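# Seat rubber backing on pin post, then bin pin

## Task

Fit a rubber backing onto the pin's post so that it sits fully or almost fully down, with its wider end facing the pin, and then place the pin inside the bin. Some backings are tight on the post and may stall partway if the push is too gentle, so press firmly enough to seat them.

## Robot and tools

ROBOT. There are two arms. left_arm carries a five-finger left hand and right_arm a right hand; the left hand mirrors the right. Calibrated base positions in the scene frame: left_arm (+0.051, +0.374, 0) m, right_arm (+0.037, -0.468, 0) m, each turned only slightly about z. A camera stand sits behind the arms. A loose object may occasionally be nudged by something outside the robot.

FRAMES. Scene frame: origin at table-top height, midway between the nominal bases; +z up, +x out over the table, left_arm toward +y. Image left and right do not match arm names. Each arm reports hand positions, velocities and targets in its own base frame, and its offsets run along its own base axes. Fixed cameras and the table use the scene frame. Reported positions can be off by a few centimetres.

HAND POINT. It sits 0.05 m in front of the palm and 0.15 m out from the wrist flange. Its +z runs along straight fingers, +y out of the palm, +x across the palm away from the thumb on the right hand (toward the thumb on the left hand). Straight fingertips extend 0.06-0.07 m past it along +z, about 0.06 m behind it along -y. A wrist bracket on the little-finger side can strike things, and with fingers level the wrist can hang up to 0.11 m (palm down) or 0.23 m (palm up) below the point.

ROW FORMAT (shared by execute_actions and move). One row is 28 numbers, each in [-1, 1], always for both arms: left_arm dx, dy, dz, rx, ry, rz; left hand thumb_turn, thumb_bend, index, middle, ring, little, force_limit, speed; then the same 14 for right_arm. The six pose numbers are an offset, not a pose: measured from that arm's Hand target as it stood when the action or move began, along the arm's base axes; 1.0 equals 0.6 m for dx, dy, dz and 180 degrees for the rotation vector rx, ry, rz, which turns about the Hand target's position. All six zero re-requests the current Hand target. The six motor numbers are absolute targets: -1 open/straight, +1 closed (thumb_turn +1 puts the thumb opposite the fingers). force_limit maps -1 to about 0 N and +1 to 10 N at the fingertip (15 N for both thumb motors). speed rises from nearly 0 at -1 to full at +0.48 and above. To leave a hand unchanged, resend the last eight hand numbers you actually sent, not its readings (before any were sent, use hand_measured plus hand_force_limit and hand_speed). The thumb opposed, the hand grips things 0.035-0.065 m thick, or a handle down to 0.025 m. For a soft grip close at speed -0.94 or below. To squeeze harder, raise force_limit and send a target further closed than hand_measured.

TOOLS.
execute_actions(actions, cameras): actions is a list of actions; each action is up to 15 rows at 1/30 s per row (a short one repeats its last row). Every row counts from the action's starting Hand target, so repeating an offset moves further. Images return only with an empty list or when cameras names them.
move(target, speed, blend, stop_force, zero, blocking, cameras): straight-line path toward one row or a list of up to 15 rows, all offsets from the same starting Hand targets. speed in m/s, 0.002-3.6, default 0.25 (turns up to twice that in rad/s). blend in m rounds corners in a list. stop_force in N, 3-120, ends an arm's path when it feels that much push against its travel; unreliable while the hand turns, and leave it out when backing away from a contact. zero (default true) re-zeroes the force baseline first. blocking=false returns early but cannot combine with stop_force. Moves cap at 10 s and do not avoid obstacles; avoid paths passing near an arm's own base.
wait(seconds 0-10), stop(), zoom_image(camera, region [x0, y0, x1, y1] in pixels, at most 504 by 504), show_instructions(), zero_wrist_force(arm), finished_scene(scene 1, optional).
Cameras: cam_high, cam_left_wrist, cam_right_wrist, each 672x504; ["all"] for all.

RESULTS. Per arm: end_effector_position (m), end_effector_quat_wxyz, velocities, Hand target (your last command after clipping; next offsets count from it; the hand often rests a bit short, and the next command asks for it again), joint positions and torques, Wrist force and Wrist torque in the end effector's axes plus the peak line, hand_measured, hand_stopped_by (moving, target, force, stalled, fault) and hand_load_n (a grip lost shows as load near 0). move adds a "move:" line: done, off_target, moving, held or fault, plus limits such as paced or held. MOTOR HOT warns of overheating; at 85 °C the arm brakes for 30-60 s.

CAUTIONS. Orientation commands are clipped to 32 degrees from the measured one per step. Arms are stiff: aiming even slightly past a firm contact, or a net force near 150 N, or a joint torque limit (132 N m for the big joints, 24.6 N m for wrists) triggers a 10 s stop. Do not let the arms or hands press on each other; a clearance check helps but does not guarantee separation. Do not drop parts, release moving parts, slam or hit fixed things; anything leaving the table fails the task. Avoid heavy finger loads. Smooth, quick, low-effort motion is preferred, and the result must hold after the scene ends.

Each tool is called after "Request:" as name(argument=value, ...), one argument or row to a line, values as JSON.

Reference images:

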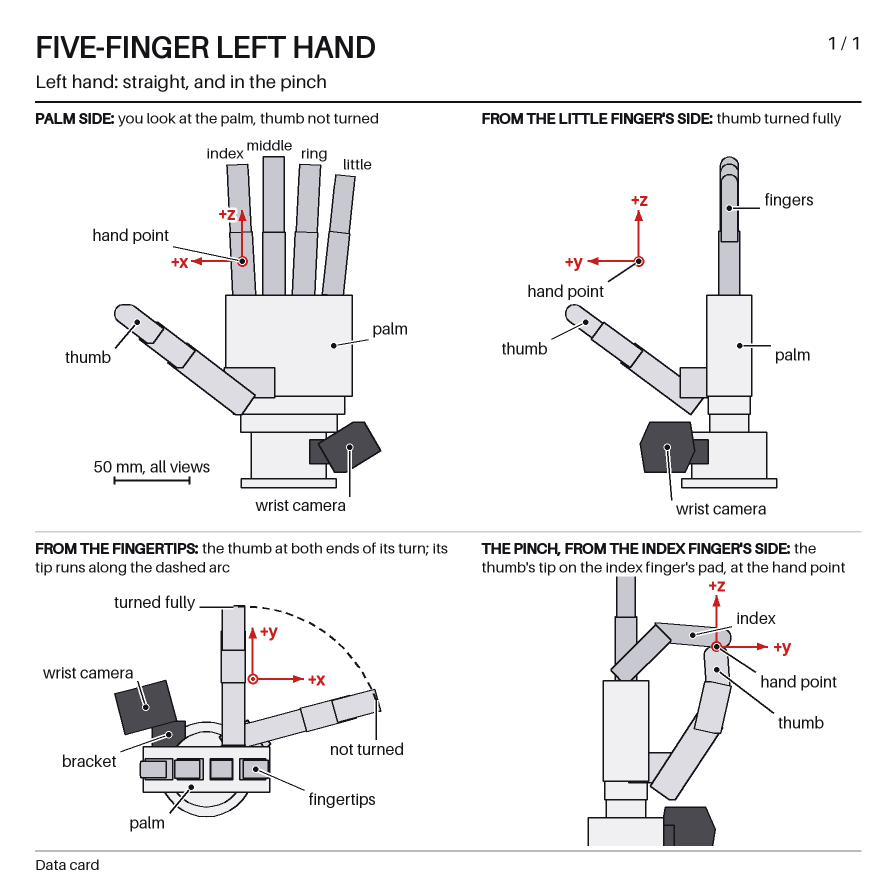

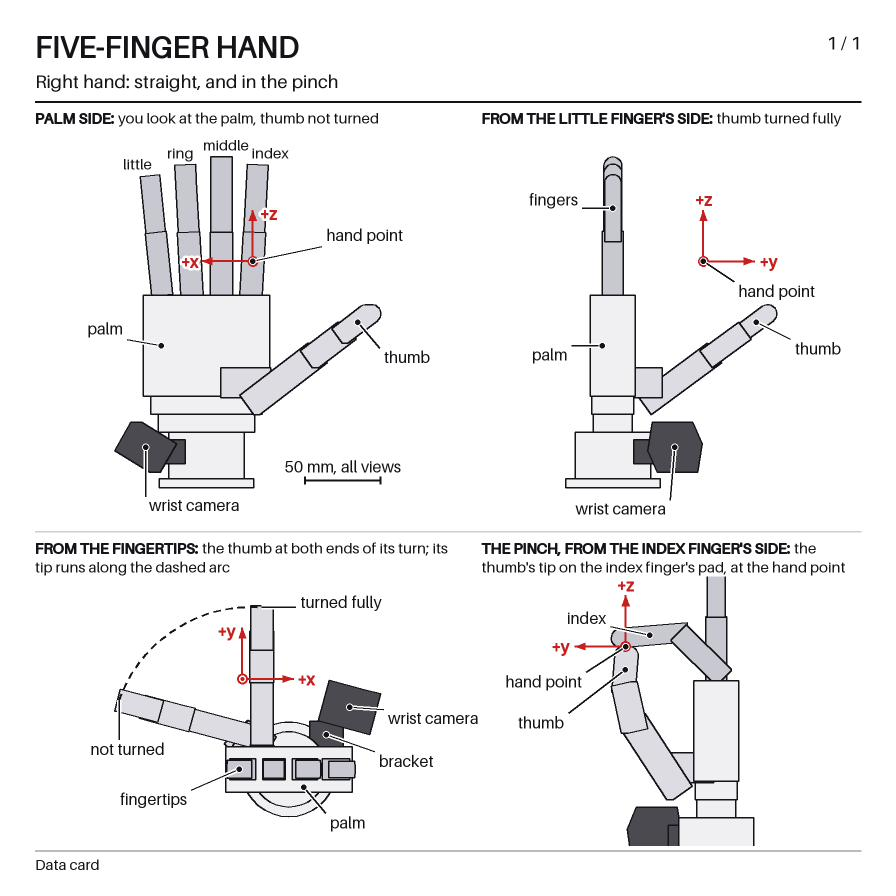

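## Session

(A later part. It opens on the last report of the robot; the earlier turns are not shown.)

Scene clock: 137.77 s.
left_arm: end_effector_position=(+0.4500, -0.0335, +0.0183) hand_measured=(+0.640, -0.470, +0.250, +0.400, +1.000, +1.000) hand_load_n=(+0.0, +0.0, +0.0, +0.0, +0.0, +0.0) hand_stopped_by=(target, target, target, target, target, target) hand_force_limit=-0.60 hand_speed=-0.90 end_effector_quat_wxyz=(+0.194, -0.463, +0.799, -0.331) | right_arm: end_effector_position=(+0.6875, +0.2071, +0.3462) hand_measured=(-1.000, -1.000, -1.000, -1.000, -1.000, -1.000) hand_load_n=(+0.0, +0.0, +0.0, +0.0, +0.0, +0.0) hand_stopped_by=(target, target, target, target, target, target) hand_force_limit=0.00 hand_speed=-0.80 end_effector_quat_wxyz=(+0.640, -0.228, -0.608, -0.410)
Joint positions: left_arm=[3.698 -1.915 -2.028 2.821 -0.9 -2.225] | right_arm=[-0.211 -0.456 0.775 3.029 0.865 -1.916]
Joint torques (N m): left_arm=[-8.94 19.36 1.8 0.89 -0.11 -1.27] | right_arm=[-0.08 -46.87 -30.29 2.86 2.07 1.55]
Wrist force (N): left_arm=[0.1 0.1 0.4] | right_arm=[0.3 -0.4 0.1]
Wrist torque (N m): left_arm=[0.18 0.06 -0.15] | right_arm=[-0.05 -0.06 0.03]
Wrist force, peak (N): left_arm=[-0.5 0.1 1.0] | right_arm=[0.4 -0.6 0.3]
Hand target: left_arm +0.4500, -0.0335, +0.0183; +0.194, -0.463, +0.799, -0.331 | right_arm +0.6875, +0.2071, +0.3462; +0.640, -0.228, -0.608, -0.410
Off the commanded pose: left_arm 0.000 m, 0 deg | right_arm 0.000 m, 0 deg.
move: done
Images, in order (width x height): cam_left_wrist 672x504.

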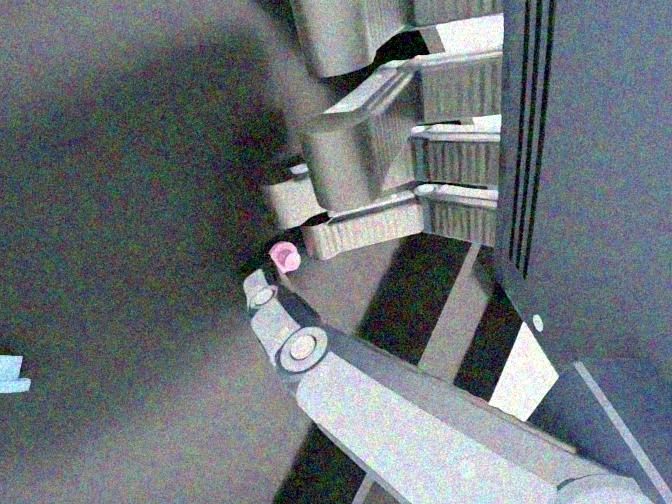

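Request:
move(
  target=[0,0,0,0,0,0,0.64,-0.43,0.25,0.4,1,1,-0.6,-0.9, 0,0,0,0,0,0,-1,-1,-1,-1,-1,-1,0,-0.8],
  cameras=["cam_left_wrist"],
)

Request:
zoom_image(
  camera="cam_left_wrist",
  region=[200, 170, 360, 320],
)

Scene clock: 138.70 s.
left_arm: end_effector_position=(+0.4500, -0.0335, +0.0183) hand_measured=(+0.640, -0.430, +0.250, +0.400, +1.000, +1.000) hand_load_n=(+0.0, +0.0, +0.0, +0.0, +0.0, +0.0) hand_stopped_by=(target, target, target, target, target, target) hand_force_limit=-0.60 hand_speed=-0.90 end_effector_quat_wxyz=(+0.194, -0.463, +0.799, -0.331) | right_arm: end_effector_position=(+0.6875, +0.2071, +0.3462) hand_measured=(-1.000, -1.000, -1.000, -1.000, -1.000, -1.000) hand_load_n=(+0.0, +0.0, +0.0, +0.0, +0.0, +0.0) hand_stopped_by=(target, target, target, target, target, target) hand_force_limit=0.00 hand_speed=-0.80 end_effector_quat_wxyz=(+0.640, -0.228, -0.608, -0.410)
Joint positions: left_arm=[3.698 -1.915 -2.028 2.821 -0.9 -2.225] | right_arm=[-0.211 -0.456 0.775 3.029 0.865 -1.916]
Joint torques (N m): left_arm=[-8.3 18.92 1.66 0.9 -0.21 -1.36] | right_arm=[-0.35 -46.15 -30.68 2.82 2.03 1.6]
Wrist force (N): left_arm=[0.0 0.4 0.7] | right_arm=[0.1 -0.4 0.0]
Wrist torque (N m): left_arm=[0.21 0.10 -0.17] | right_arm=[-0.03 -0.04 0.03]
Wrist force, peak (N): left_arm=[-0.3 -0.4 0.8] | right_arm=[0.2 -0.7 0.1]
Hand target: left_arm +0.4500, -0.0335, +0.0183; +0.194, -0.463, +0.799, -0.331 | right_arm +0.6875, +0.2071, +0.3462; +0.640, -0.228, -0.608, -0.410
Off the commanded pose: left_arm 0.000 m, 0 deg | right_arm 0.000 m, 0 deg.
move: done
Images, in order (width x height): cam_left_wrist 672x504.

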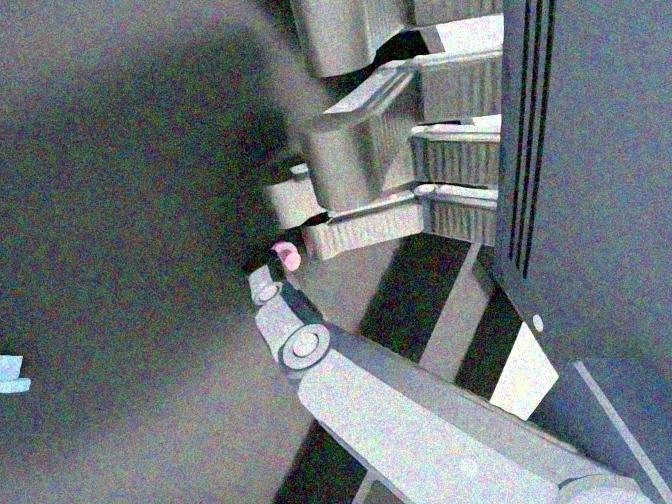

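Scaled by 3.150 from the camera's 672x504 image, which has a finer 960x720 frame.

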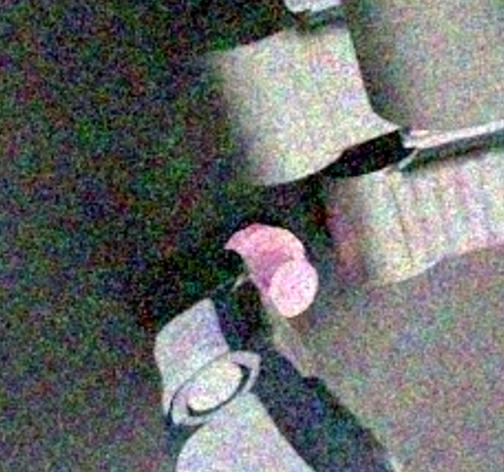

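Request:
move(
  target=[0,0,0,0,0,0,0.64,-0.39,0.25,0.4,1,1,-0.6,-0.9, 0,0,0,0,0,0,-1,-1,-1,-1,-1,-1,0,-0.8],
  cameras=["cam_left_wrist"],
)

Request:
zoom_image(
  camera="cam_left_wrist",
  region=[200, 170, 360, 320],
)

Scene clock: 139.83 s.
left_arm: end_effector_position=(+0.4500, -0.0335, +0.0183) hand_measured=(+0.640, -0.390, +0.250, +0.400, +1.000, +1.000) hand_load_n=(+0.0, +0.0, +0.0, +0.0, +0.0, +0.0) hand_stopped_by=(target, target, target, target, target, target) hand_force_limit=-0.60 hand_speed=-0.90 end_effector_quat_wxyz=(+0.194, -0.463, +0.799, -0.331) | right_arm: end_effector_position=(+0.6875, +0.2071, +0.3462) hand_measured=(-1.000, -1.000, -1.000, -1.000, -1.000, -1.000) hand_load_n=(+0.0, +0.0, +0.0, +0.0, +0.5, +0.0) hand_stopped_by=(target, target, target, target, target, target) hand_force_limit=0.00 hand_speed=-0.80 end_effector_quat_wxyz=(+0.640, -0.228, -0.608, -0.410)
Joint positions: left_arm=[3.698 -1.915 -2.028 2.821 -0.9 -2.225] | right_arm=[-0.211 -0.456 0.775 3.029 0.865 -1.916]
Joint torques (N m): left_arm=[-8.75 19.18 1.89 0.71 -0.16 -1.19] | right_arm=[-0.28 -47.39 -30.5 2.95 2.11 1.58]
Wrist force (N): left_arm=[-0.4 0.7 0.7] | right_arm=[0.3 -0.5 0.1]
Wrist torque (N m): left_arm=[0.25 0.14 -0.20] | right_arm=[-0.06 -0.07 0.03]
Wrist force, peak (N): left_arm=[-0.4 0.7 0.7] | right_arm=[0.3 -0.7 0.1]
Hand target: left_arm +0.4500, -0.0335, +0.0183; +0.194, -0.463, +0.799, -0.331 | right_arm +0.6875, +0.2071, +0.3462; +0.640, -0.228, -0.608, -0.410
Off the commanded pose: left_arm 0.000 m, 0 deg | right_arm 0.000 m, 0 deg.
move: done
Images, in order (width x height): cam_left_wrist 672x504.

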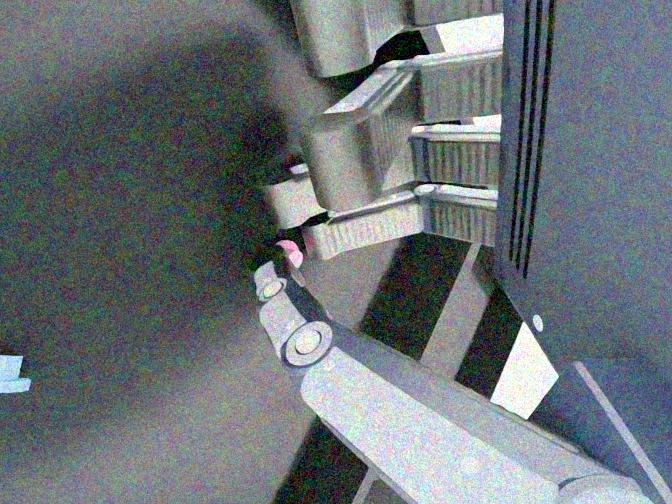

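Scaled by 3.150 from the camera's 672x504 image, which has a finer 960x720 frame.

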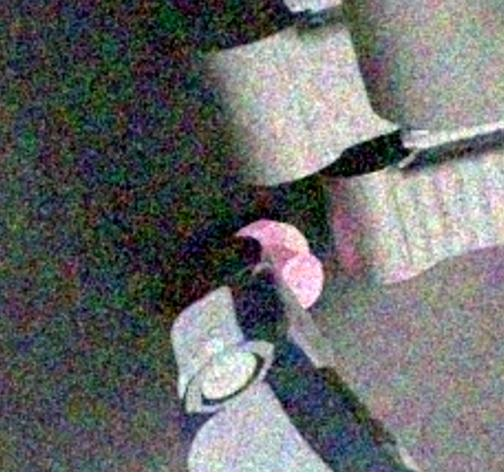

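Request:
move(
  target=[0,0,0,0,0,0,0.64,-0.35,0.25,0.4,1,1,-0.6,-0.9, 0,0,0,0,0,0,-1,-1,-1,-1,-1,-1,0,-0.8],
  cameras=["cam_left_wrist"],
)

Request:
zoom_image(
  camera="cam_left_wrist",
  region=[200, 170, 360, 320],
)

Scene clock: 142.27 s.
left_arm: end_effector_position=(+0.4500, -0.0335, +0.0183) hand_measured=(+0.640, -0.350, +0.250, +0.400, +1.000, +1.000) hand_load_n=(+0.0, +0.0, +0.0, +0.0, +0.0, +0.0) hand_stopped_by=(target, target, target, target, target, target) hand_force_limit=-0.60 hand_speed=-0.90 end_effector_quat_wxyz=(+0.194, -0.463, +0.799, -0.331) | right_arm: end_effector_position=(+0.6875, +0.2071, +0.3462) hand_measured=(-1.000, -1.000, -1.000, -1.000, -1.000, -1.000) hand_load_n=(+0.0, +0.0, -0.5, +0.0, +0.0, +0.0) hand_stopped_by=(target, target, target, target, target, target) hand_force_limit=0.00 hand_speed=-0.80 end_effector_quat_wxyz=(+0.640, -0.228, -0.608, -0.410)
Joint positions: left_arm=[3.698 -1.915 -2.028 2.821 -0.9 -2.225] | right_arm=[-0.211 -0.456 0.775 3.029 0.865 -1.916]
Joint torques (N m): left_arm=[-8.75 18.95 2.19 0.58 -0.11 -1.23] | right_arm=[-0.1 -47.1 -31.08 2.87 2.04 1.57]
Wrist force (N): left_arm=[-0.2 0.2 0.5] | right_arm=[0.2 -0.5 -0.1]
Wrist torque (N m): left_arm=[0.19 0.12 -0.17] | right_arm=[-0.05 -0.03 0.03]
Wrist force, peak (N): left_arm=[-0.3 0.4 0.9] | right_arm=[0.5 -0.6 0.1]
Hand target: left_arm +0.4500, -0.0335, +0.0183; +0.194, -0.463, +0.799, -0.331 | right_arm +0.6875, +0.2071, +0.3462; +0.640, -0.228, -0.608, -0.410
Off the commanded pose: left_arm 0.000 m, 0 deg | right_arm 0.000 m, 0 deg.
move: done
Images, in order (width x height): cam_left_wrist 672x504.

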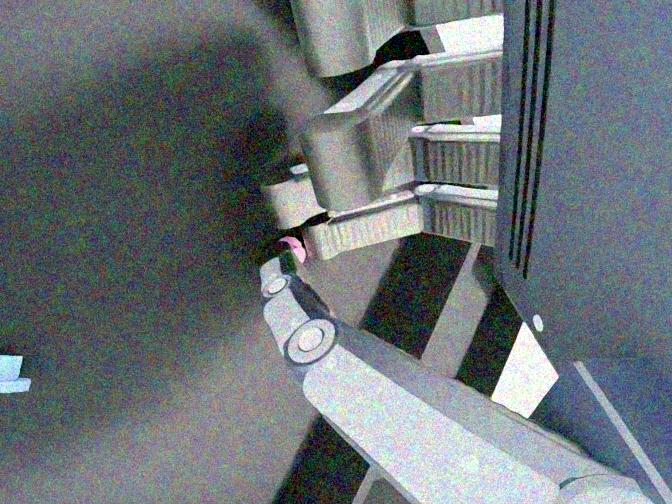

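Scaled by 3.150 from the camera's 672x504 image, which has a finer 960x720 frame.

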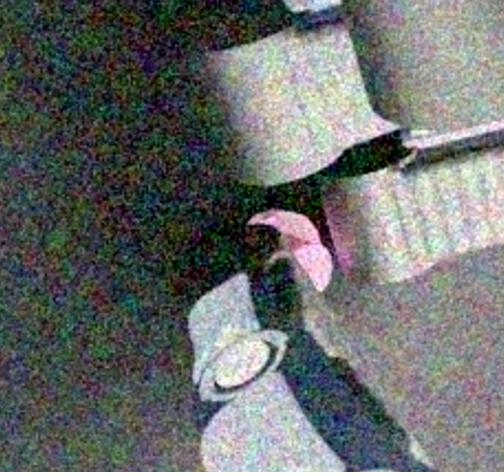

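Request:
move(
  target=[0,0,0,0,0,0,0.64,-0.3,0.25,0.4,1,1,-0.6,-0.92, 0,0,0,0,0,0,-1,-1,-1,-1,-1,-1,0,-0.8],
  cameras=["cam_left_wrist"],
)

Request:
zoom_image(
  camera="cam_left_wrist",
  region=[200, 170, 360, 320],
)

Scene clock: 143.37 s.
left_arm: end_effector_position=(+0.4500, -0.0335, +0.0183) hand_measured=(+0.640, -0.300, +0.250, +0.400, +1.000, +1.000) hand_load_n=(+0.0, +0.5, +0.0, +0.0, +0.0, +0.0) hand_stopped_by=(target, target, target, target, target, target) hand_force_limit=-0.60 hand_speed=-0.92 end_effector_quat_wxyz=(+0.194, -0.463, +0.799, -0.331) | right_arm: end_effector_position=(+0.6875, +0.2071, +0.3462) hand_measured=(-1.000, -1.000, -1.000, -1.000, -1.000, -1.000) hand_load_n=(+0.0, +0.0, +0.0, +0.0, +0.0, +0.0) hand_stopped_by=(target, target, target, target, target, target) hand_force_limit=0.00 hand_speed=-0.80 end_effector_quat_wxyz=(+0.640, -0.228, -0.608, -0.410)
Joint positions: left_arm=[3.698 -1.915 -2.028 2.821 -0.9 -2.225] | right_arm=[-0.211 -0.456 0.775 3.029 0.865 -1.916]
Joint torques (N m): left_arm=[-8.92 18.26 2.03 0.68 -0.21 -1.27] | right_arm=[0.01 -46.52 -30.88 2.8 2.13 1.6]
Wrist force (N): left_arm=[-0.2 0.2 0.6] | right_arm=[0.0 -0.6 0.2]
Wrist torque (N m): left_arm=[0.19 0.11 -0.18] | right_arm=[-0.08 -0.02 0.01]
Wrist force, peak (N): left_arm=[-0.3 0.2 1.0] | right_arm=[0.4 -0.5 0.0]
Hand target: left_arm +0.4500, -0.0335, +0.0183; +0.194, -0.463, +0.799, -0.331 | right_arm +0.6875, +0.2071, +0.3462; +0.640, -0.228, -0.608, -0.410
Off the commanded pose: left_arm 0.000 m, 0 deg | right_arm 0.000 m, 0 deg.
move: done
Images, in order (width x height): cam_left_wrist 672x504.

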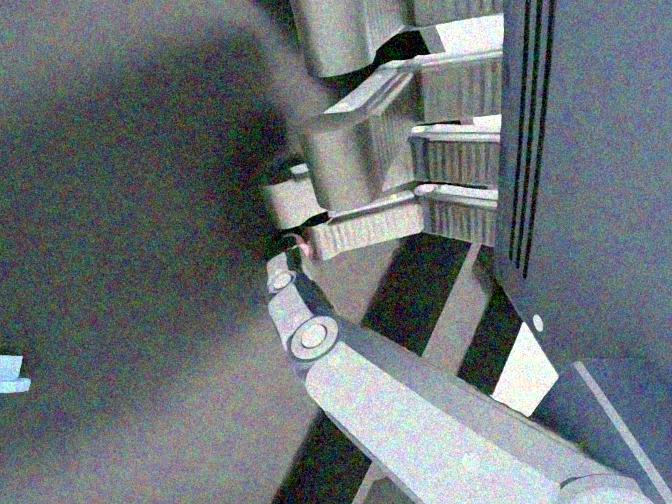

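Scaled by 3.150 from the camera's 672x504 image, which has a finer 960x720 frame.

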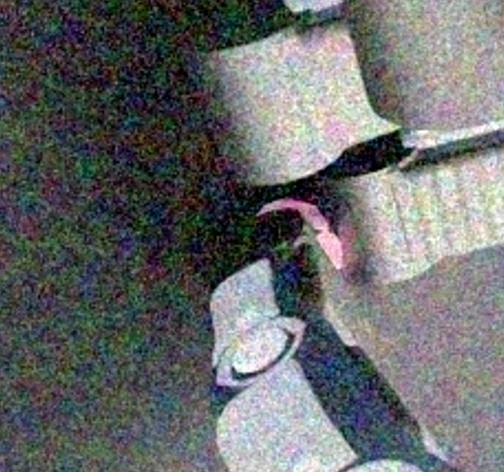

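Request:
move(
  target=[0,0,0,0,0,0,0.64,-0.2,0.25,0.4,1,1,-0.6,-0.93, 0,0,0,0,0,0,-1,-1,-1,-1,-1,-1,0,-0.8],
  cameras=["cam_left_wrist"],
)

Request:
zoom_image(
  camera="cam_left_wrist",
  region=[200, 170, 360, 320],
)

Scene clock: 144.97 s.
left_arm: end_effector_position=(+0.4500, -0.0335, +0.0183) hand_measured=(+0.640, -0.200, +0.250, +0.400, +1.000, +1.000) hand_load_n=(+0.0, +0.0, +0.0, +0.0, +0.0, +0.0) hand_stopped_by=(target, target, target, target, target, target) hand_force_limit=-0.60 hand_speed=-0.93 end_effector_quat_wxyz=(+0.194, -0.463, +0.799, -0.331) | right_arm: end_effector_position=(+0.6875, +0.2071, +0.3462) hand_measured=(-1.000, -1.000, -1.000, -1.000, -1.000, -1.000) hand_load_n=(+0.0, +0.0, +0.0, +0.0, +0.0, +0.0) hand_stopped_by=(target, target, target, target, target, target) hand_force_limit=0.00 hand_speed=-0.80 end_effector_quat_wxyz=(+0.640, -0.228, -0.608, -0.410)
Joint positions: left_arm=[3.698 -1.915 -2.028 2.821 -0.9 -2.225] | right_arm=[-0.211 -0.456 0.775 3.029 0.865 -1.916]
Joint torques (N m): left_arm=[-9.23 18.85 2.57 0.53 -0.05 -1.2] | right_arm=[0.12 -46.53 -31.6 2.88 2.14 1.67]
Wrist force (N): left_arm=[0.1 -0.2 0.7] | right_arm=[0.3 -0.4 -0.1]
Wrist torque (N m): left_arm=[0.16 0.08 -0.16] | right_arm=[-0.03 -0.05 0.03]
Wrist force, peak (N): left_arm=[0.2 -0.2 -2.2] | right_arm=[0.3 -0.6 0.0]
Hand target: left_arm +0.4500, -0.0335, +0.0183; +0.194, -0.463, +0.799, -0.331 | right_arm +0.6875, +0.2071, +0.3462; +0.640, -0.228, -0.608, -0.410
Off the commanded pose: left_arm 0.000 m, 0 deg | right_arm 0.000 m, 0 deg.
move: done
Images, in order (width x height): cam_left_wrist 672x504.

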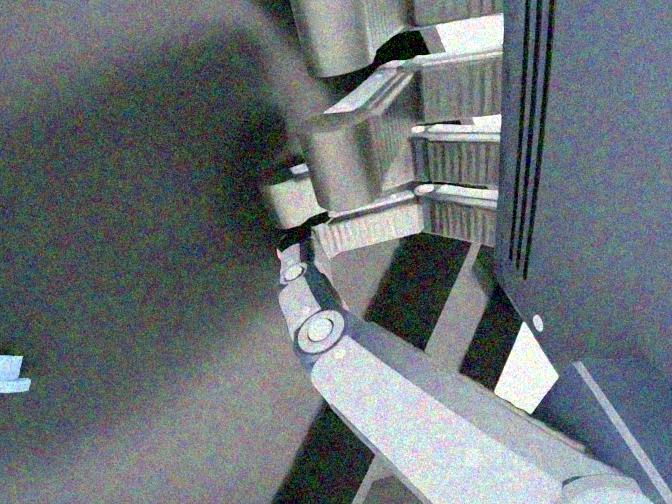

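Scaled by 3.150 from the camera's 672x504 image, which has a finer 960x720 frame.

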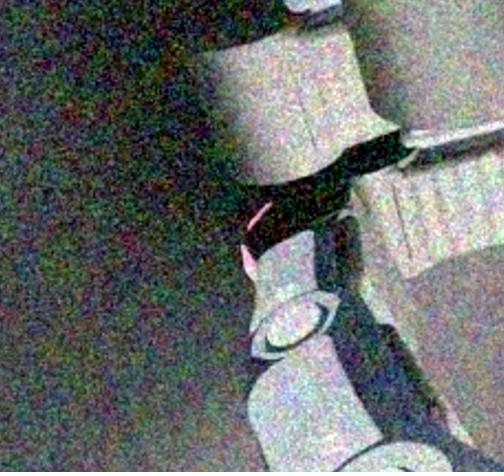

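Request:
move(
  target=[
    [0,0,0.025,0,0,0,0.64,-0.2,0.25,0.4,1,1,-0.6,-0.8, 0,0,0,0,0,0,-1,-1,-1,-1,-1,-1,0,-0.8],
    [0,0,0.025,0,0,0,0.64,-0.65,0.25,0.4,1,1,-0.6,0, 0,0,0,0,0,0,-1,-1,-1,-1,-1,-1,0,-0.8],
  ],
  speed=0.06,
  cameras=["cam_left_wrist"],
)

Request:
zoom_image(
  camera="cam_left_wrist",
  region=[180, 170, 340, 320],
)

Scene clock: 147.33 s.
left_arm: end_effector_position=(+0.4500, -0.0335, +0.0333) hand_measured=(+0.640, -0.650, +0.250, +0.400, +1.000, +1.000) hand_load_n=(+0.0, +0.0, +0.5, +0.0, +0.0, +0.5) hand_stopped_by=(target, target, target, target, target, target) hand_force_limit=-0.60 hand_speed=0.00 end_effector_quat_wxyz=(+0.194, -0.463, +0.799, -0.331) | right_arm: end_effector_position=(+0.6875, +0.2071, +0.3462) hand_measured=(-1.000, -1.000, -1.000, -1.000, -1.000, -1.000) hand_load_n=(+0.0, +0.0, +0.0, +0.0, +0.0, +0.0) hand_stopped_by=(target, target, target, target, target, target) hand_force_limit=0.00 hand_speed=-0.80 end_effector_quat_wxyz=(+0.640, -0.228, -0.608, -0.410)
Joint positions: left_arm=[3.698 -1.887 -2.015 2.781 -0.9 -2.225] | right_arm=[-0.211 -0.456 0.775 3.029 0.865 -1.916]
Joint torques (N m): left_arm=[7.43 33.74 20.67 -4.18 0.89 1.77] | right_arm=[0.57 -46.43 -31.07 2.9 2.05 1.68]
Wrist force (N): left_arm=[0.2 0.5 1.1] | right_arm=[0.4 -0.5 0.0]
Wrist torque (N m): left_arm=[0.19 0.04 -0.14] | right_arm=[-0.04 -0.07 0.04]
Wrist force, peak (N): left_arm=[0.2 0.5 1.1] | right_arm=[0.5 -0.5 0.0]
Hand target: left_arm +0.4500, -0.0335, +0.0333; +0.194, -0.463, +0.799, -0.331 | right_arm +0.6875, +0.2071, +0.3462; +0.640, -0.228, -0.608, -0.410
Off the commanded pose: left_arm 0.000 m, 0 deg | right_arm 0.000 m, 0 deg.
move: done
Images, in order (width x height): cam_left_wrist 672x504.

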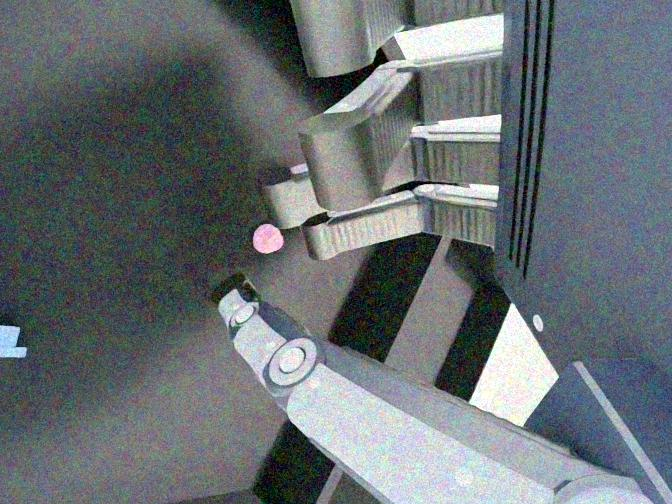

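Scaled by 3.150 from the camera's 672x504 image, which has a finer 960x720 frame.

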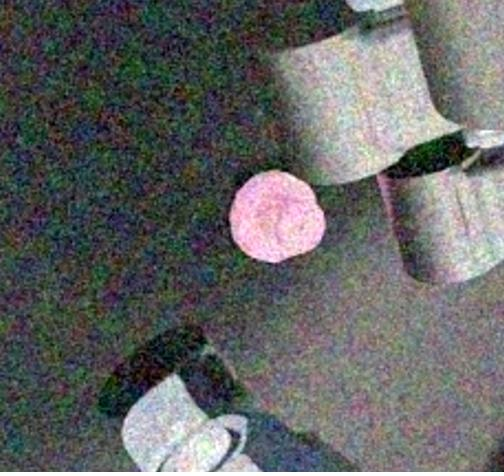

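Request:
move(
  target=[0.0085,0.0057,0.0,0,0,0.1667,0.64,-0.6,0.28,0.4,1,1,-0.6,0, 0,0,0,0,0,0,-1,-1,-1,-1,-1,-1,0,-0.8],
  speed=0.15,
  cameras=["cam_left_wrist"],
)

Request:
zoom_image(
  camera="cam_left_wrist",
  region=[180, 170, 340, 320],
)

Scene clock: 154.20 s.
left_arm: end_effector_position=(+0.4551, -0.0301, +0.0333) hand_measured=(+0.640, -0.600, +0.280, +0.400, +1.000, +1.000) hand_load_n=(+0.0, +0.0, +0.0, +0.0, +0.0, +0.0) hand_stopped_by=(target, target, target, target, target, target) hand_force_limit=-0.60 hand_speed=0.00 end_effector_quat_wxyz=(-0.273, +0.654, -0.652, +0.269) | right_arm: end_effector_position=(+0.6875, +0.2071, +0.3462) hand_measured=(-1.000, -1.000, -1.000, -1.000, -1.000, -1.000) hand_load_n=(+0.5, +0.0, +0.0, +0.0, +0.0, +0.0) hand_stopped_by=(target, target, target, target, target, target) hand_force_limit=0.00 hand_speed=-0.80 end_effector_quat_wxyz=(+0.640, -0.228, -0.608, -0.410)
Joint positions: left_arm=[3.568 -1.741 -2.13 3.043 -1.279 -2.833] | right_arm=[-0.211 -0.456 0.775 3.029 0.865 -1.916]
Joint torques (N m): left_arm=[-9.7 29.14 3.17 1.79 -1.35 -1.56] | right_arm=[0.17 -46.27 -30.68 2.84 2.14 1.55]
Wrist force (N): left_arm=[0.0 0.6 0.4] | right_arm=[0.4 -0.5 -0.1]
Wrist torque (N m): left_arm=[0.29 0.03 -0.07] | right_arm=[-0.04 -0.06 0.03]
Wrist force, peak (N): left_arm=[0.3 0.9 1.0] | right_arm=[0.6 -0.5 0.0]
Hand target: left_arm +0.4551, -0.0301, +0.0333; -0.273, +0.654, -0.652, +0.269 | right_arm +0.6875, +0.2071, +0.3462; +0.640, -0.228, -0.608, -0.410
Off the commanded pose: left_arm 0.000 m, 0 deg | right_arm 0.000 m, 0 deg.
move: done
Images, in order (width x height): cam_left_wrist 672x504.

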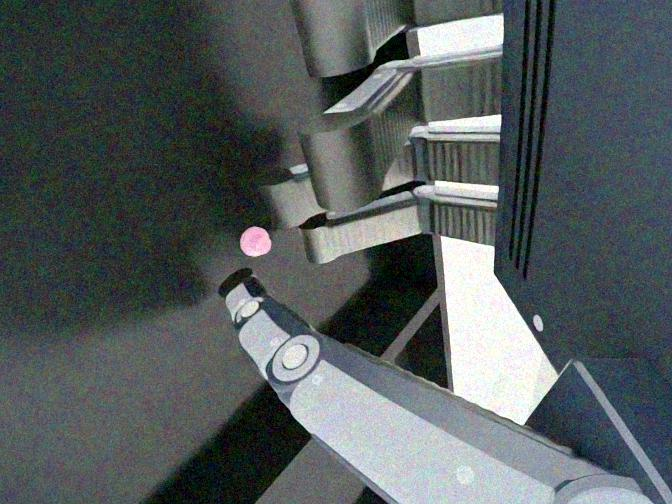

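Scaled by 3.150 from the camera's 672x504 image, which has a finer 960x720 frame.

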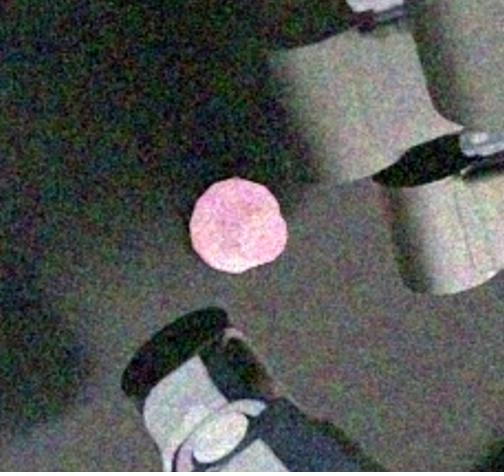

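Request:
move(
  target=[0,0.0025,-0.0207,0,0,0,0.64,-0.52,0.28,0.4,1,1,-0.6,-0.3, 0,0,0,0,0,0,-1,-1,-1,-1,-1,-1,0,-0.8],
  speed=0.03,
  stop_force=3,
  cameras=["cam_left_wrist"],
)

Request:
zoom_image(
  camera="cam_left_wrist",
  region=[200, 170, 360, 320],
)

Scene clock: 156.63 s.
left_arm: end_effector_position=(+0.4551, -0.0286, +0.0208) hand_measured=(+0.640, -0.520, +0.280, +0.400, +1.000, +1.000) hand_load_n=(+0.0, +0.0, +0.0, +0.0, +0.0, +0.0) hand_stopped_by=(target, target, target, target, target, target) hand_force_limit=-0.60 hand_speed=-0.30 end_effector_quat_wxyz=(-0.273, +0.654, -0.652, +0.269) | right_arm: end_effector_position=(+0.6875, +0.2071, +0.3462) hand_measured=(-1.000, -1.000, -1.000, -1.000, -1.000, -1.000) hand_load_n=(+0.0, +0.0, +0.0, +0.0, +0.0, +0.0) hand_stopped_by=(target, target, target, target, target, target) hand_force_limit=0.00 hand_speed=-0.80 end_effector_quat_wxyz=(+0.640, -0.228, -0.608, -0.410)
Joint positions: left_arm=[3.573 -1.765 -2.143 3.079 -1.277 -2.83] | right_arm=[-0.211 -0.456 0.775 3.029 0.865 -1.916]
Joint torques (N m): left_arm=[12.48 14.11 2.51 1.67 1.74 1.88] | right_arm=[-0.18 -46.99 -30.45 2.77 2.04 1.66]
Wrist force (N): left_arm=[0.0 0.4 0.6] | right_arm=[0.3 -0.6 -0.2]
Wrist torque (N m): left_arm=[0.24 0.06 -0.21] | right_arm=[-0.06 -0.05 0.03]
Wrist force, peak (N): left_arm=[-0.1 0.9 0.7] | right_arm=[0.5 -0.6 0.1]
Hand target: left_arm +0.4551, -0.0286, +0.0208; -0.273, +0.654, -0.652, +0.269 | right_arm +0.6875, +0.2071, +0.3462; +0.640, -0.228, -0.608, -0.410
Off the commanded pose: left_arm 0.000 m, 0 deg | right_arm 0.000 m, 0 deg.
move: done
Images, in order (width x height): cam_left_wrist 672x504.

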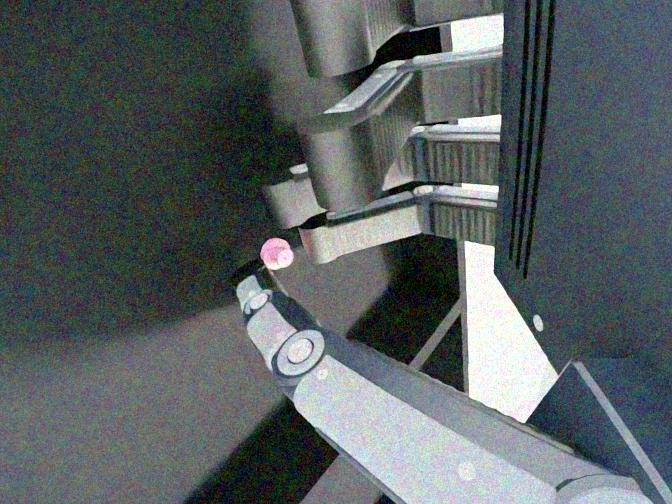

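Scaled by 3.150 from the camera's 672x504 image, which has a finer 960x720 frame.

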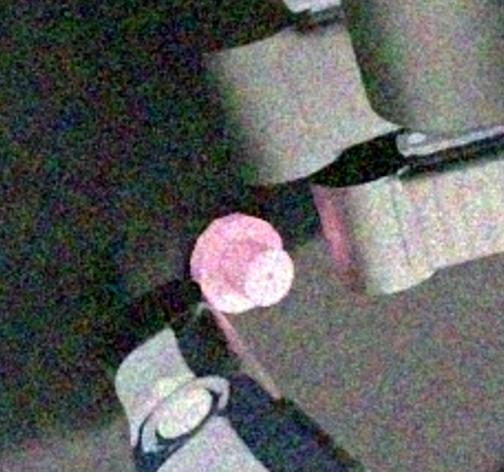

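Request:
move(
  target=[0,0,-0.0065,0,0,0,0.64,-0.45,0.28,0.4,1,1,-0.6,-0.3, 0,0,0,0,0,0,-1,-1,-1,-1,-1,-1,0,-0.8],
  speed=0.02,
  stop_force=3,
  cameras=["cam_left_wrist"],
)

Request:
zoom_image(
  camera="cam_left_wrist",
  region=[200, 170, 360, 320],
)

Scene clock: 158.87 s.
left_arm: end_effector_position=(+0.4551, -0.0286, +0.0169) hand_measured=(+0.640, -0.450, +0.280, +0.400, +1.000, +1.000) hand_load_n=(+0.0, +0.0, +0.0, +0.0, +0.5, +0.0) hand_stopped_by=(target, target, target, target, target, target) hand_force_limit=-0.60 hand_speed=-0.30 end_effector_quat_wxyz=(-0.273, +0.654, -0.652, +0.269) | right_arm: end_effector_position=(+0.6875, +0.2071, +0.3462) hand_measured=(-1.000, -1.000, -1.000, -1.000, -1.000, -1.000) hand_load_n=(+0.0, +0.0, +0.0, +0.0, +0.0, +0.0) hand_stopped_by=(target, target, target, target, target, target) hand_force_limit=0.00 hand_speed=-0.80 end_effector_quat_wxyz=(+0.640, -0.228, -0.608, -0.410)
Joint positions: left_arm=[3.573 -1.772 -2.147 3.091 -1.277 -2.83] | right_arm=[-0.211 -0.456 0.775 3.029 0.865 -1.916]
Joint torques (N m): left_arm=[11.07 14.76 2.45 1.79 1.55 1.23] | right_arm=[0.16 -46.43 -30.82 2.78 2.04 1.51]
Wrist force (N): left_arm=[0.1 0.7 0.5] | right_arm=[0.3 -0.3 0.2]
Wrist torque (N m): left_arm=[0.29 0.04 -0.22] | right_arm=[-0.03 -0.06 0.04]
Wrist force, peak (N): left_arm=[0.0 0.7 0.8] | right_arm=[0.4 -0.6 0.0]
Hand target: left_arm +0.4551, -0.0286, +0.0169; -0.273, +0.654, -0.652, +0.269 | right_arm +0.6875, +0.2071, +0.3462; +0.640, -0.228, -0.608, -0.410
Off the commanded pose: left_arm 0.000 m, 0 deg | right_arm 0.000 m, 0 deg.
move: done
Images, in order (width x height): cam_left_wrist 672x504.

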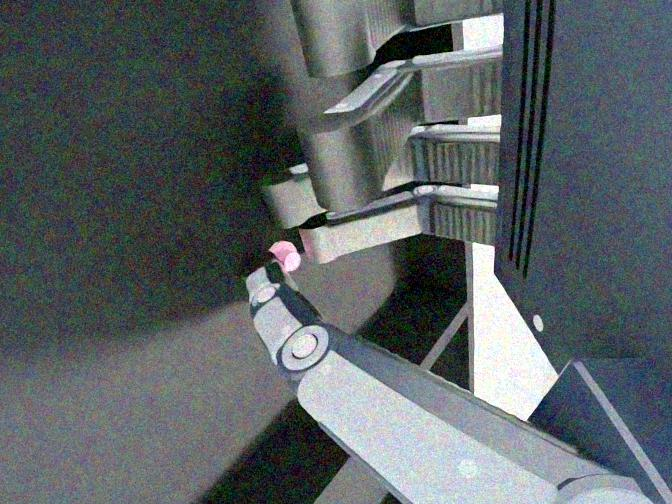

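Scaled by 3.150 from the camera's 672x504 image, which has a finer 960x720 frame.

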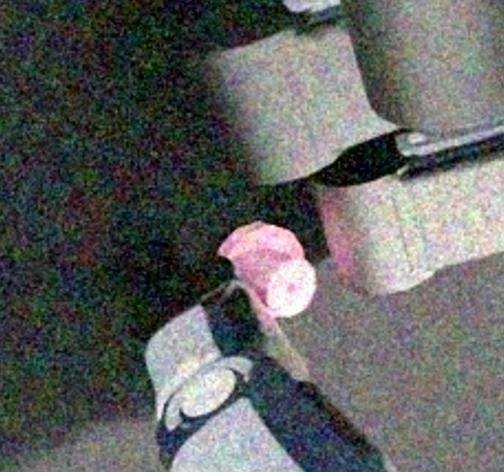

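Request:
move(
  target=[0,0,0,0,0,0,0.64,-0.39,0.28,0.4,1,1,-0.6,-0.92, 0,0,0,0,0,0,-1,-1,-1,-1,-1,-1,0,-0.8],
  cameras=["cam_left_wrist"],
)

Request:
zoom_image(
  camera="cam_left_wrist",
  region=[200, 170, 360, 320],
)

Scene clock: 160.37 s.
left_arm: end_effector_position=(+0.4551, -0.0286, +0.0169) hand_measured=(+0.640, -0.390, +0.280, +0.400, +1.000, +1.000) hand_load_n=(+0.0, +0.0, +0.0, +0.0, +0.0, +0.0) hand_stopped_by=(target, target, target, target, target, target) hand_force_limit=-0.60 hand_speed=-0.92 end_effector_quat_wxyz=(-0.273, +0.654, -0.652, +0.269) | right_arm: end_effector_position=(+0.6875, +0.2071, +0.3462) hand_measured=(-1.000, -1.000, -1.000, -1.000, -1.000, -1.000) hand_load_n=(+0.0, +0.0, +0.0, +0.0, +0.0, +0.0) hand_stopped_by=(target, target, target, target, target, target) hand_force_limit=0.00 hand_speed=-0.80 end_effector_quat_wxyz=(+0.640, -0.228, -0.608, -0.410)
Joint positions: left_arm=[3.573 -1.772 -2.147 3.091 -1.277 -2.83] | right_arm=[-0.211 -0.456 0.775 3.029 0.865 -1.916]
Joint torques (N m): left_arm=[8.42 13.84 2.66 1.73 1.29 0.02] | right_arm=[0.19 -46.7 -30.74 2.71 1.98 1.46]
Wrist force (N): left_arm=[-0.2 0.4 0.3] | right_arm=[0.3 -0.3 0.0]
Wrist torque (N m): left_arm=[0.26 0.07 -0.22] | right_arm=[-0.02 -0.05 0.04]
Wrist force, peak (N): left_arm=[-0.1 0.9 0.5] | right_arm=[0.5 -0.6 0.0]
Hand target: left_arm +0.4551, -0.0286, +0.0169; -0.273, +0.654, -0.652, +0.269 | right_arm +0.6875, +0.2071, +0.3462; +0.640, -0.228, -0.608, -0.410
Off the commanded pose: left_arm 0.000 m, 0 deg | right_arm 0.000 m, 0 deg.
move: done
Images, in order (width x height): cam_left_wrist 672x504.

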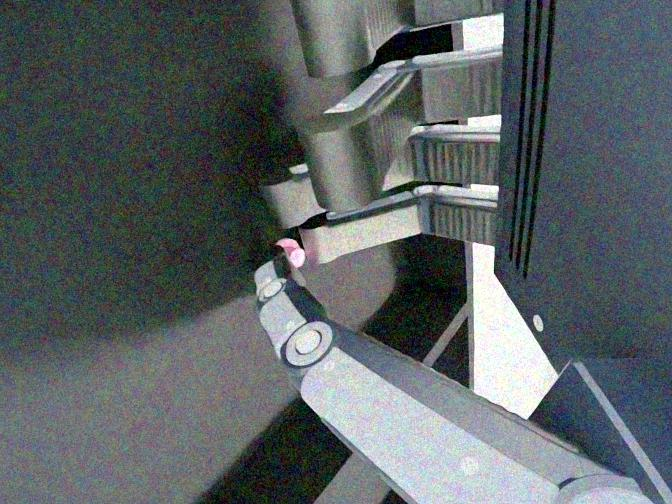

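Scaled by 3.150 from the camera's 672x504 image, which has a finer 960x720 frame.

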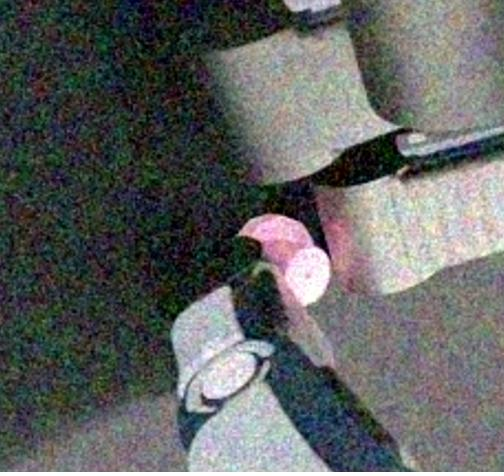

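Request:
move(
  target=[0,0,0,0,0,0,0.64,-0.35,0.28,0.4,1,1,-0.5,-0.94, 0,0,0,0,0,0,-1,-1,-1,-1,-1,-1,0,-0.8],
  cameras=["cam_left_wrist"],
)

Request:
zoom_image(
  camera="cam_left_wrist",
  region=[200, 170, 360, 320],
)

Scene clock: 161.43 s.
left_arm: end_effector_position=(+0.4551, -0.0286, +0.0169) hand_measured=(+0.640, -0.350, +0.280, +0.400, +1.000, +1.000) hand_load_n=(+0.0, +1.0, +1.0, +0.0, +0.0, +0.0) hand_stopped_by=(target, target, target, target, target, target) hand_force_limit=-0.50 hand_speed=-0.94 end_effector_quat_wxyz=(-0.273, +0.654, -0.652, +0.269) | right_arm: end_effector_position=(+0.6875, +0.2071, +0.3462) hand_measured=(-1.000, -1.000, -1.000, -1.000, -1.000, -1.000) hand_load_n=(+0.0, +0.5, +0.0, +0.0, +0.0, +0.5) hand_stopped_by=(target, target, target, target, target, target) hand_force_limit=0.00 hand_speed=-0.80 end_effector_quat_wxyz=(+0.640, -0.228, -0.608, -0.410)
Joint positions: left_arm=[3.573 -1.772 -2.147 3.091 -1.277 -2.83] | right_arm=[-0.211 -0.456 0.775 3.029 0.865 -1.916]
Joint torques (N m): left_arm=[8.06 14 2.9 1.66 1.09 -0.84] | right_arm=[-0.27 -47.29 -30.69 2.93 2.07 1.58]
Wrist force (N): left_arm=[0.0 0.5 0.2] | right_arm=[0.4 -0.5 0.1]
Wrist torque (N m): left_arm=[0.27 0.03 -0.21] | right_arm=[-0.05 -0.07 0.03]
Wrist force, peak (N): left_arm=[-0.2 0.7 0.6] | right_arm=[0.2 -0.7 0.1]
Hand target: left_arm +0.4551, -0.0286, +0.0169; -0.273, +0.654, -0.652, +0.269 | right_arm +0.6875, +0.2071, +0.3462; +0.640, -0.228, -0.608, -0.410
Off the commanded pose: left_arm 0.000 m, 0 deg | right_arm 0.000 m, 0 deg.
move: done
Images, in order (width x height): cam_left_wrist 672x504.

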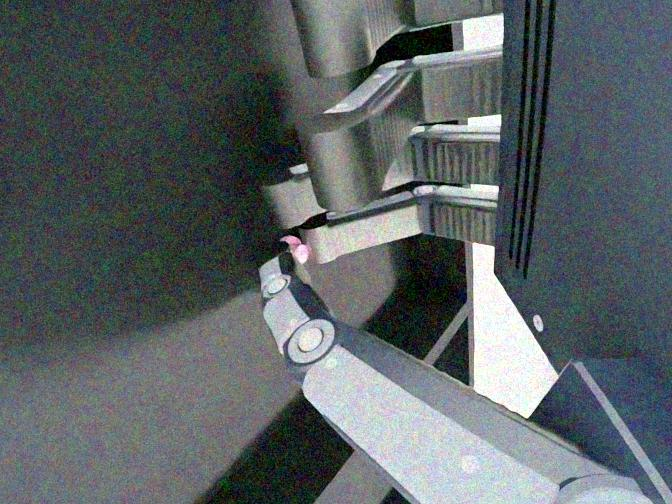

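Scaled by 3.150 from the camera's 672x504 image, which has a finer 960x720 frame.

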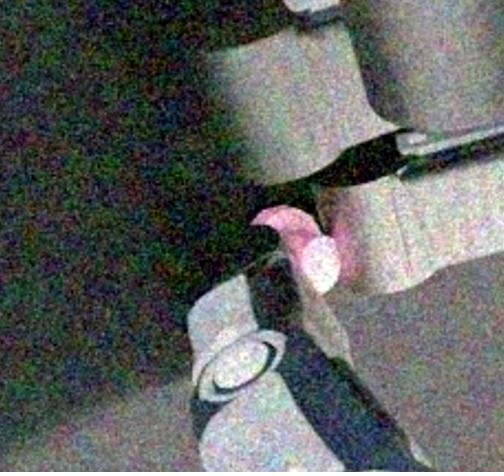

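Request:
move(
  target=[0,0,0,0,0,0,0.64,-0.28,0.28,0.4,1,1,-0.5,-0.95, 0,0,0,0,0,0,-1,-1,-1,-1,-1,-1,0,-0.8],
  cameras=["cam_left_wrist"],
)

Request:
zoom_image(
  camera="cam_left_wrist",
  region=[200, 170, 360, 320],
)

Scene clock: 162.37 s.
left_arm: end_effector_position=(+0.4551, -0.0286, +0.0169) hand_measured=(+0.640, -0.338, +0.280, +0.400, +1.000, +1.000) hand_load_n=(+0.0, +4.0, +2.0, +0.0, +0.0, +0.0) hand_stopped_by=(target, force, target, target, target, target) hand_force_limit=-0.50 hand_speed=-0.95 end_effector_quat_wxyz=(-0.273, +0.654, -0.652, +0.269) | right_arm: end_effector_position=(+0.6875, +0.2071, +0.3462) hand_measured=(-1.000, -1.000, -1.000, -1.000, -1.000, -1.000) hand_load_n=(+0.0, +0.0, +0.0, +0.0, +0.0, +0.0) hand_stopped_by=(target, target, target, target, target, target) hand_force_limit=0.00 hand_speed=-0.80 end_effector_quat_wxyz=(+0.640, -0.228, -0.608, -0.410)
Joint positions: left_arm=[3.573 -1.772 -2.147 3.091 -1.277 -2.83] | right_arm=[-0.211 -0.456 0.775 3.029 0.865 -1.916]
Joint torques (N m): left_arm=[7.25 14.83 3.25 1.59 1.06 -0.91] | right_arm=[0.18 -46.48 -31.01 2.82 2.15 1.47]
Wrist force (N): left_arm=[0.0 0.4 -0.7] | right_arm=[0.5 -0.3 0.1]
Wrist torque (N m): left_arm=[0.24 0.05 -0.22] | right_arm=[-0.02 -0.08 0.05]
Wrist force, peak (N): left_arm=[-0.1 0.7 -0.6] | right_arm=[0.4 -0.6 0.2]
Hand target: left_arm +0.4551, -0.0286, +0.0169; -0.273, +0.654, -0.652, +0.269 | right_arm +0.6875, +0.2071, +0.3462; +0.640, -0.228, -0.608, -0.410
Off the commanded pose: left_arm 0.000 m, 0 deg | right_arm 0.000 m, 0 deg.
move: done
Images, in order (width x height): cam_left_wrist 672x504.

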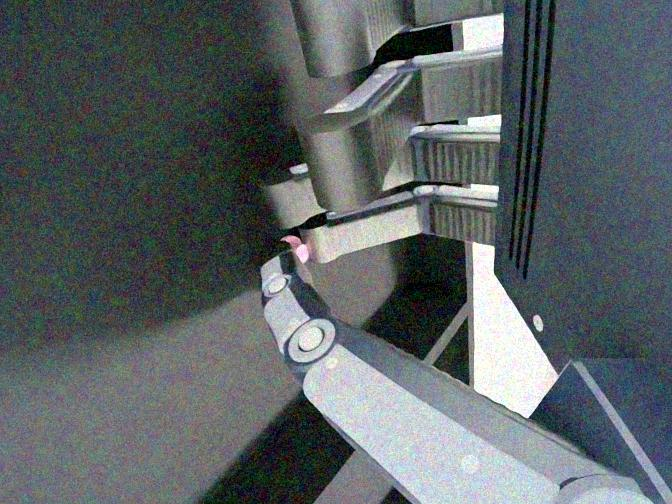

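Scaled by 3.150 from the camera's 672x504 image, which has a finer 960x720 frame.

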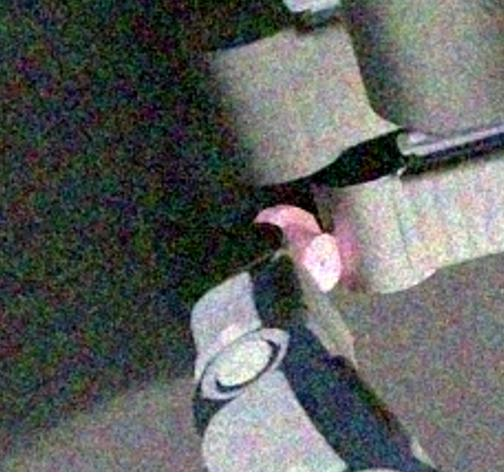

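Request:
move(
  target=[0,0,0.0333,0,0,0,0.64,-0.28,0.28,0.4,1,1,-0.5,-0.95, 0,0,0,0,0,0,-1,-1,-1,-1,-1,-1,0,-0.8],
  speed=0.03,
  cameras=["cam_left_wrist"],
)

Request:
zoom_image(
  camera="cam_left_wrist",
  region=[200, 170, 360, 320],
)

Scene clock: 165.77 s.
left_arm: end_effector_position=(+0.4551, -0.0286, +0.0368) hand_measured=(+0.640, -0.338, +0.280, +0.400, +1.000, +1.000) hand_load_n=(-0.5, +3.0, +2.5, +0.0, +0.0, +0.0) hand_stopped_by=(target, force, target, target, target, target) hand_force_limit=-0.50 hand_speed=-0.95 end_effector_quat_wxyz=(-0.273, +0.654, -0.651, +0.269) | right_arm: end_effector_position=(+0.6875, +0.2071, +0.3462) hand_measured=(-1.000, -1.000, -1.000, -1.000, -1.000, -1.000) hand_load_n=(+0.0, +0.0, +0.0, +0.0, +0.0, +0.0) hand_stopped_by=(target, target, target, target, target, target) hand_force_limit=0.00 hand_speed=-0.80 end_effector_quat_wxyz=(+0.640, -0.228, -0.608, -0.410)
Joint positions: left_arm=[3.573 -1.735 -2.126 3.032 -1.277 -2.83] | right_arm=[-0.211 -0.456 0.775 3.029 0.865 -1.916]
Joint torques (N m): left_arm=[-5.3 28.7 21.46 -3.14 -0.3 1.14] | right_arm=[-0.21 -46.46 -30.87 2.78 2.1 1.54]
Wrist force (N): left_arm=[-0.2 0.5 0.4] | right_arm=[0.5 -0.4 -0.1]
Wrist torque (N m): left_arm=[0.26 0.06 -0.24] | right_arm=[-0.02 -0.08 0.05]
Wrist force, peak (N): left_arm=[-0.3 0.9 0.7] | right_arm=[0.2 -0.8 0.0]
Hand target: left_arm +0.4551, -0.0286, +0.0369; -0.273, +0.654, -0.652, +0.269 | right_arm +0.6875, +0.2071, +0.3462; +0.640, -0.228, -0.608, -0.410
Off the commanded pose: left_arm 0.000 m, 0 deg | right_arm 0.000 m, 0 deg.
move: done
Images, in order (width x height): cam_left_wrist 672x504.

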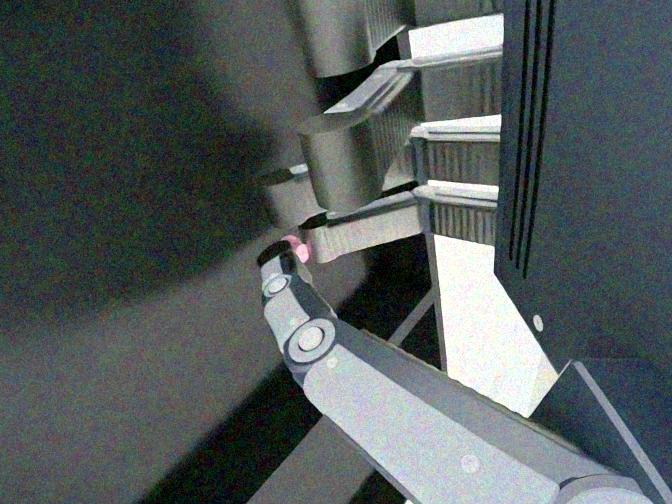

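Scaled by 3.150 from the camera's 672x504 image, which has a finer 960x720 frame.

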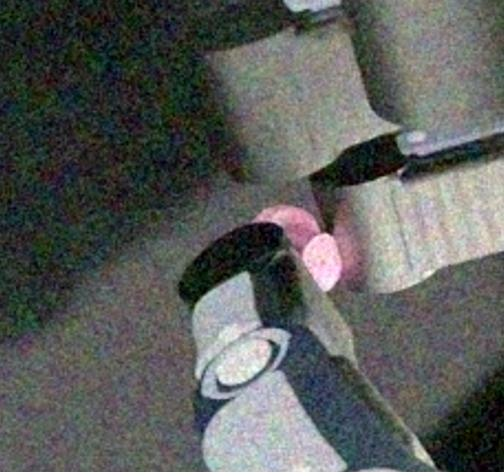

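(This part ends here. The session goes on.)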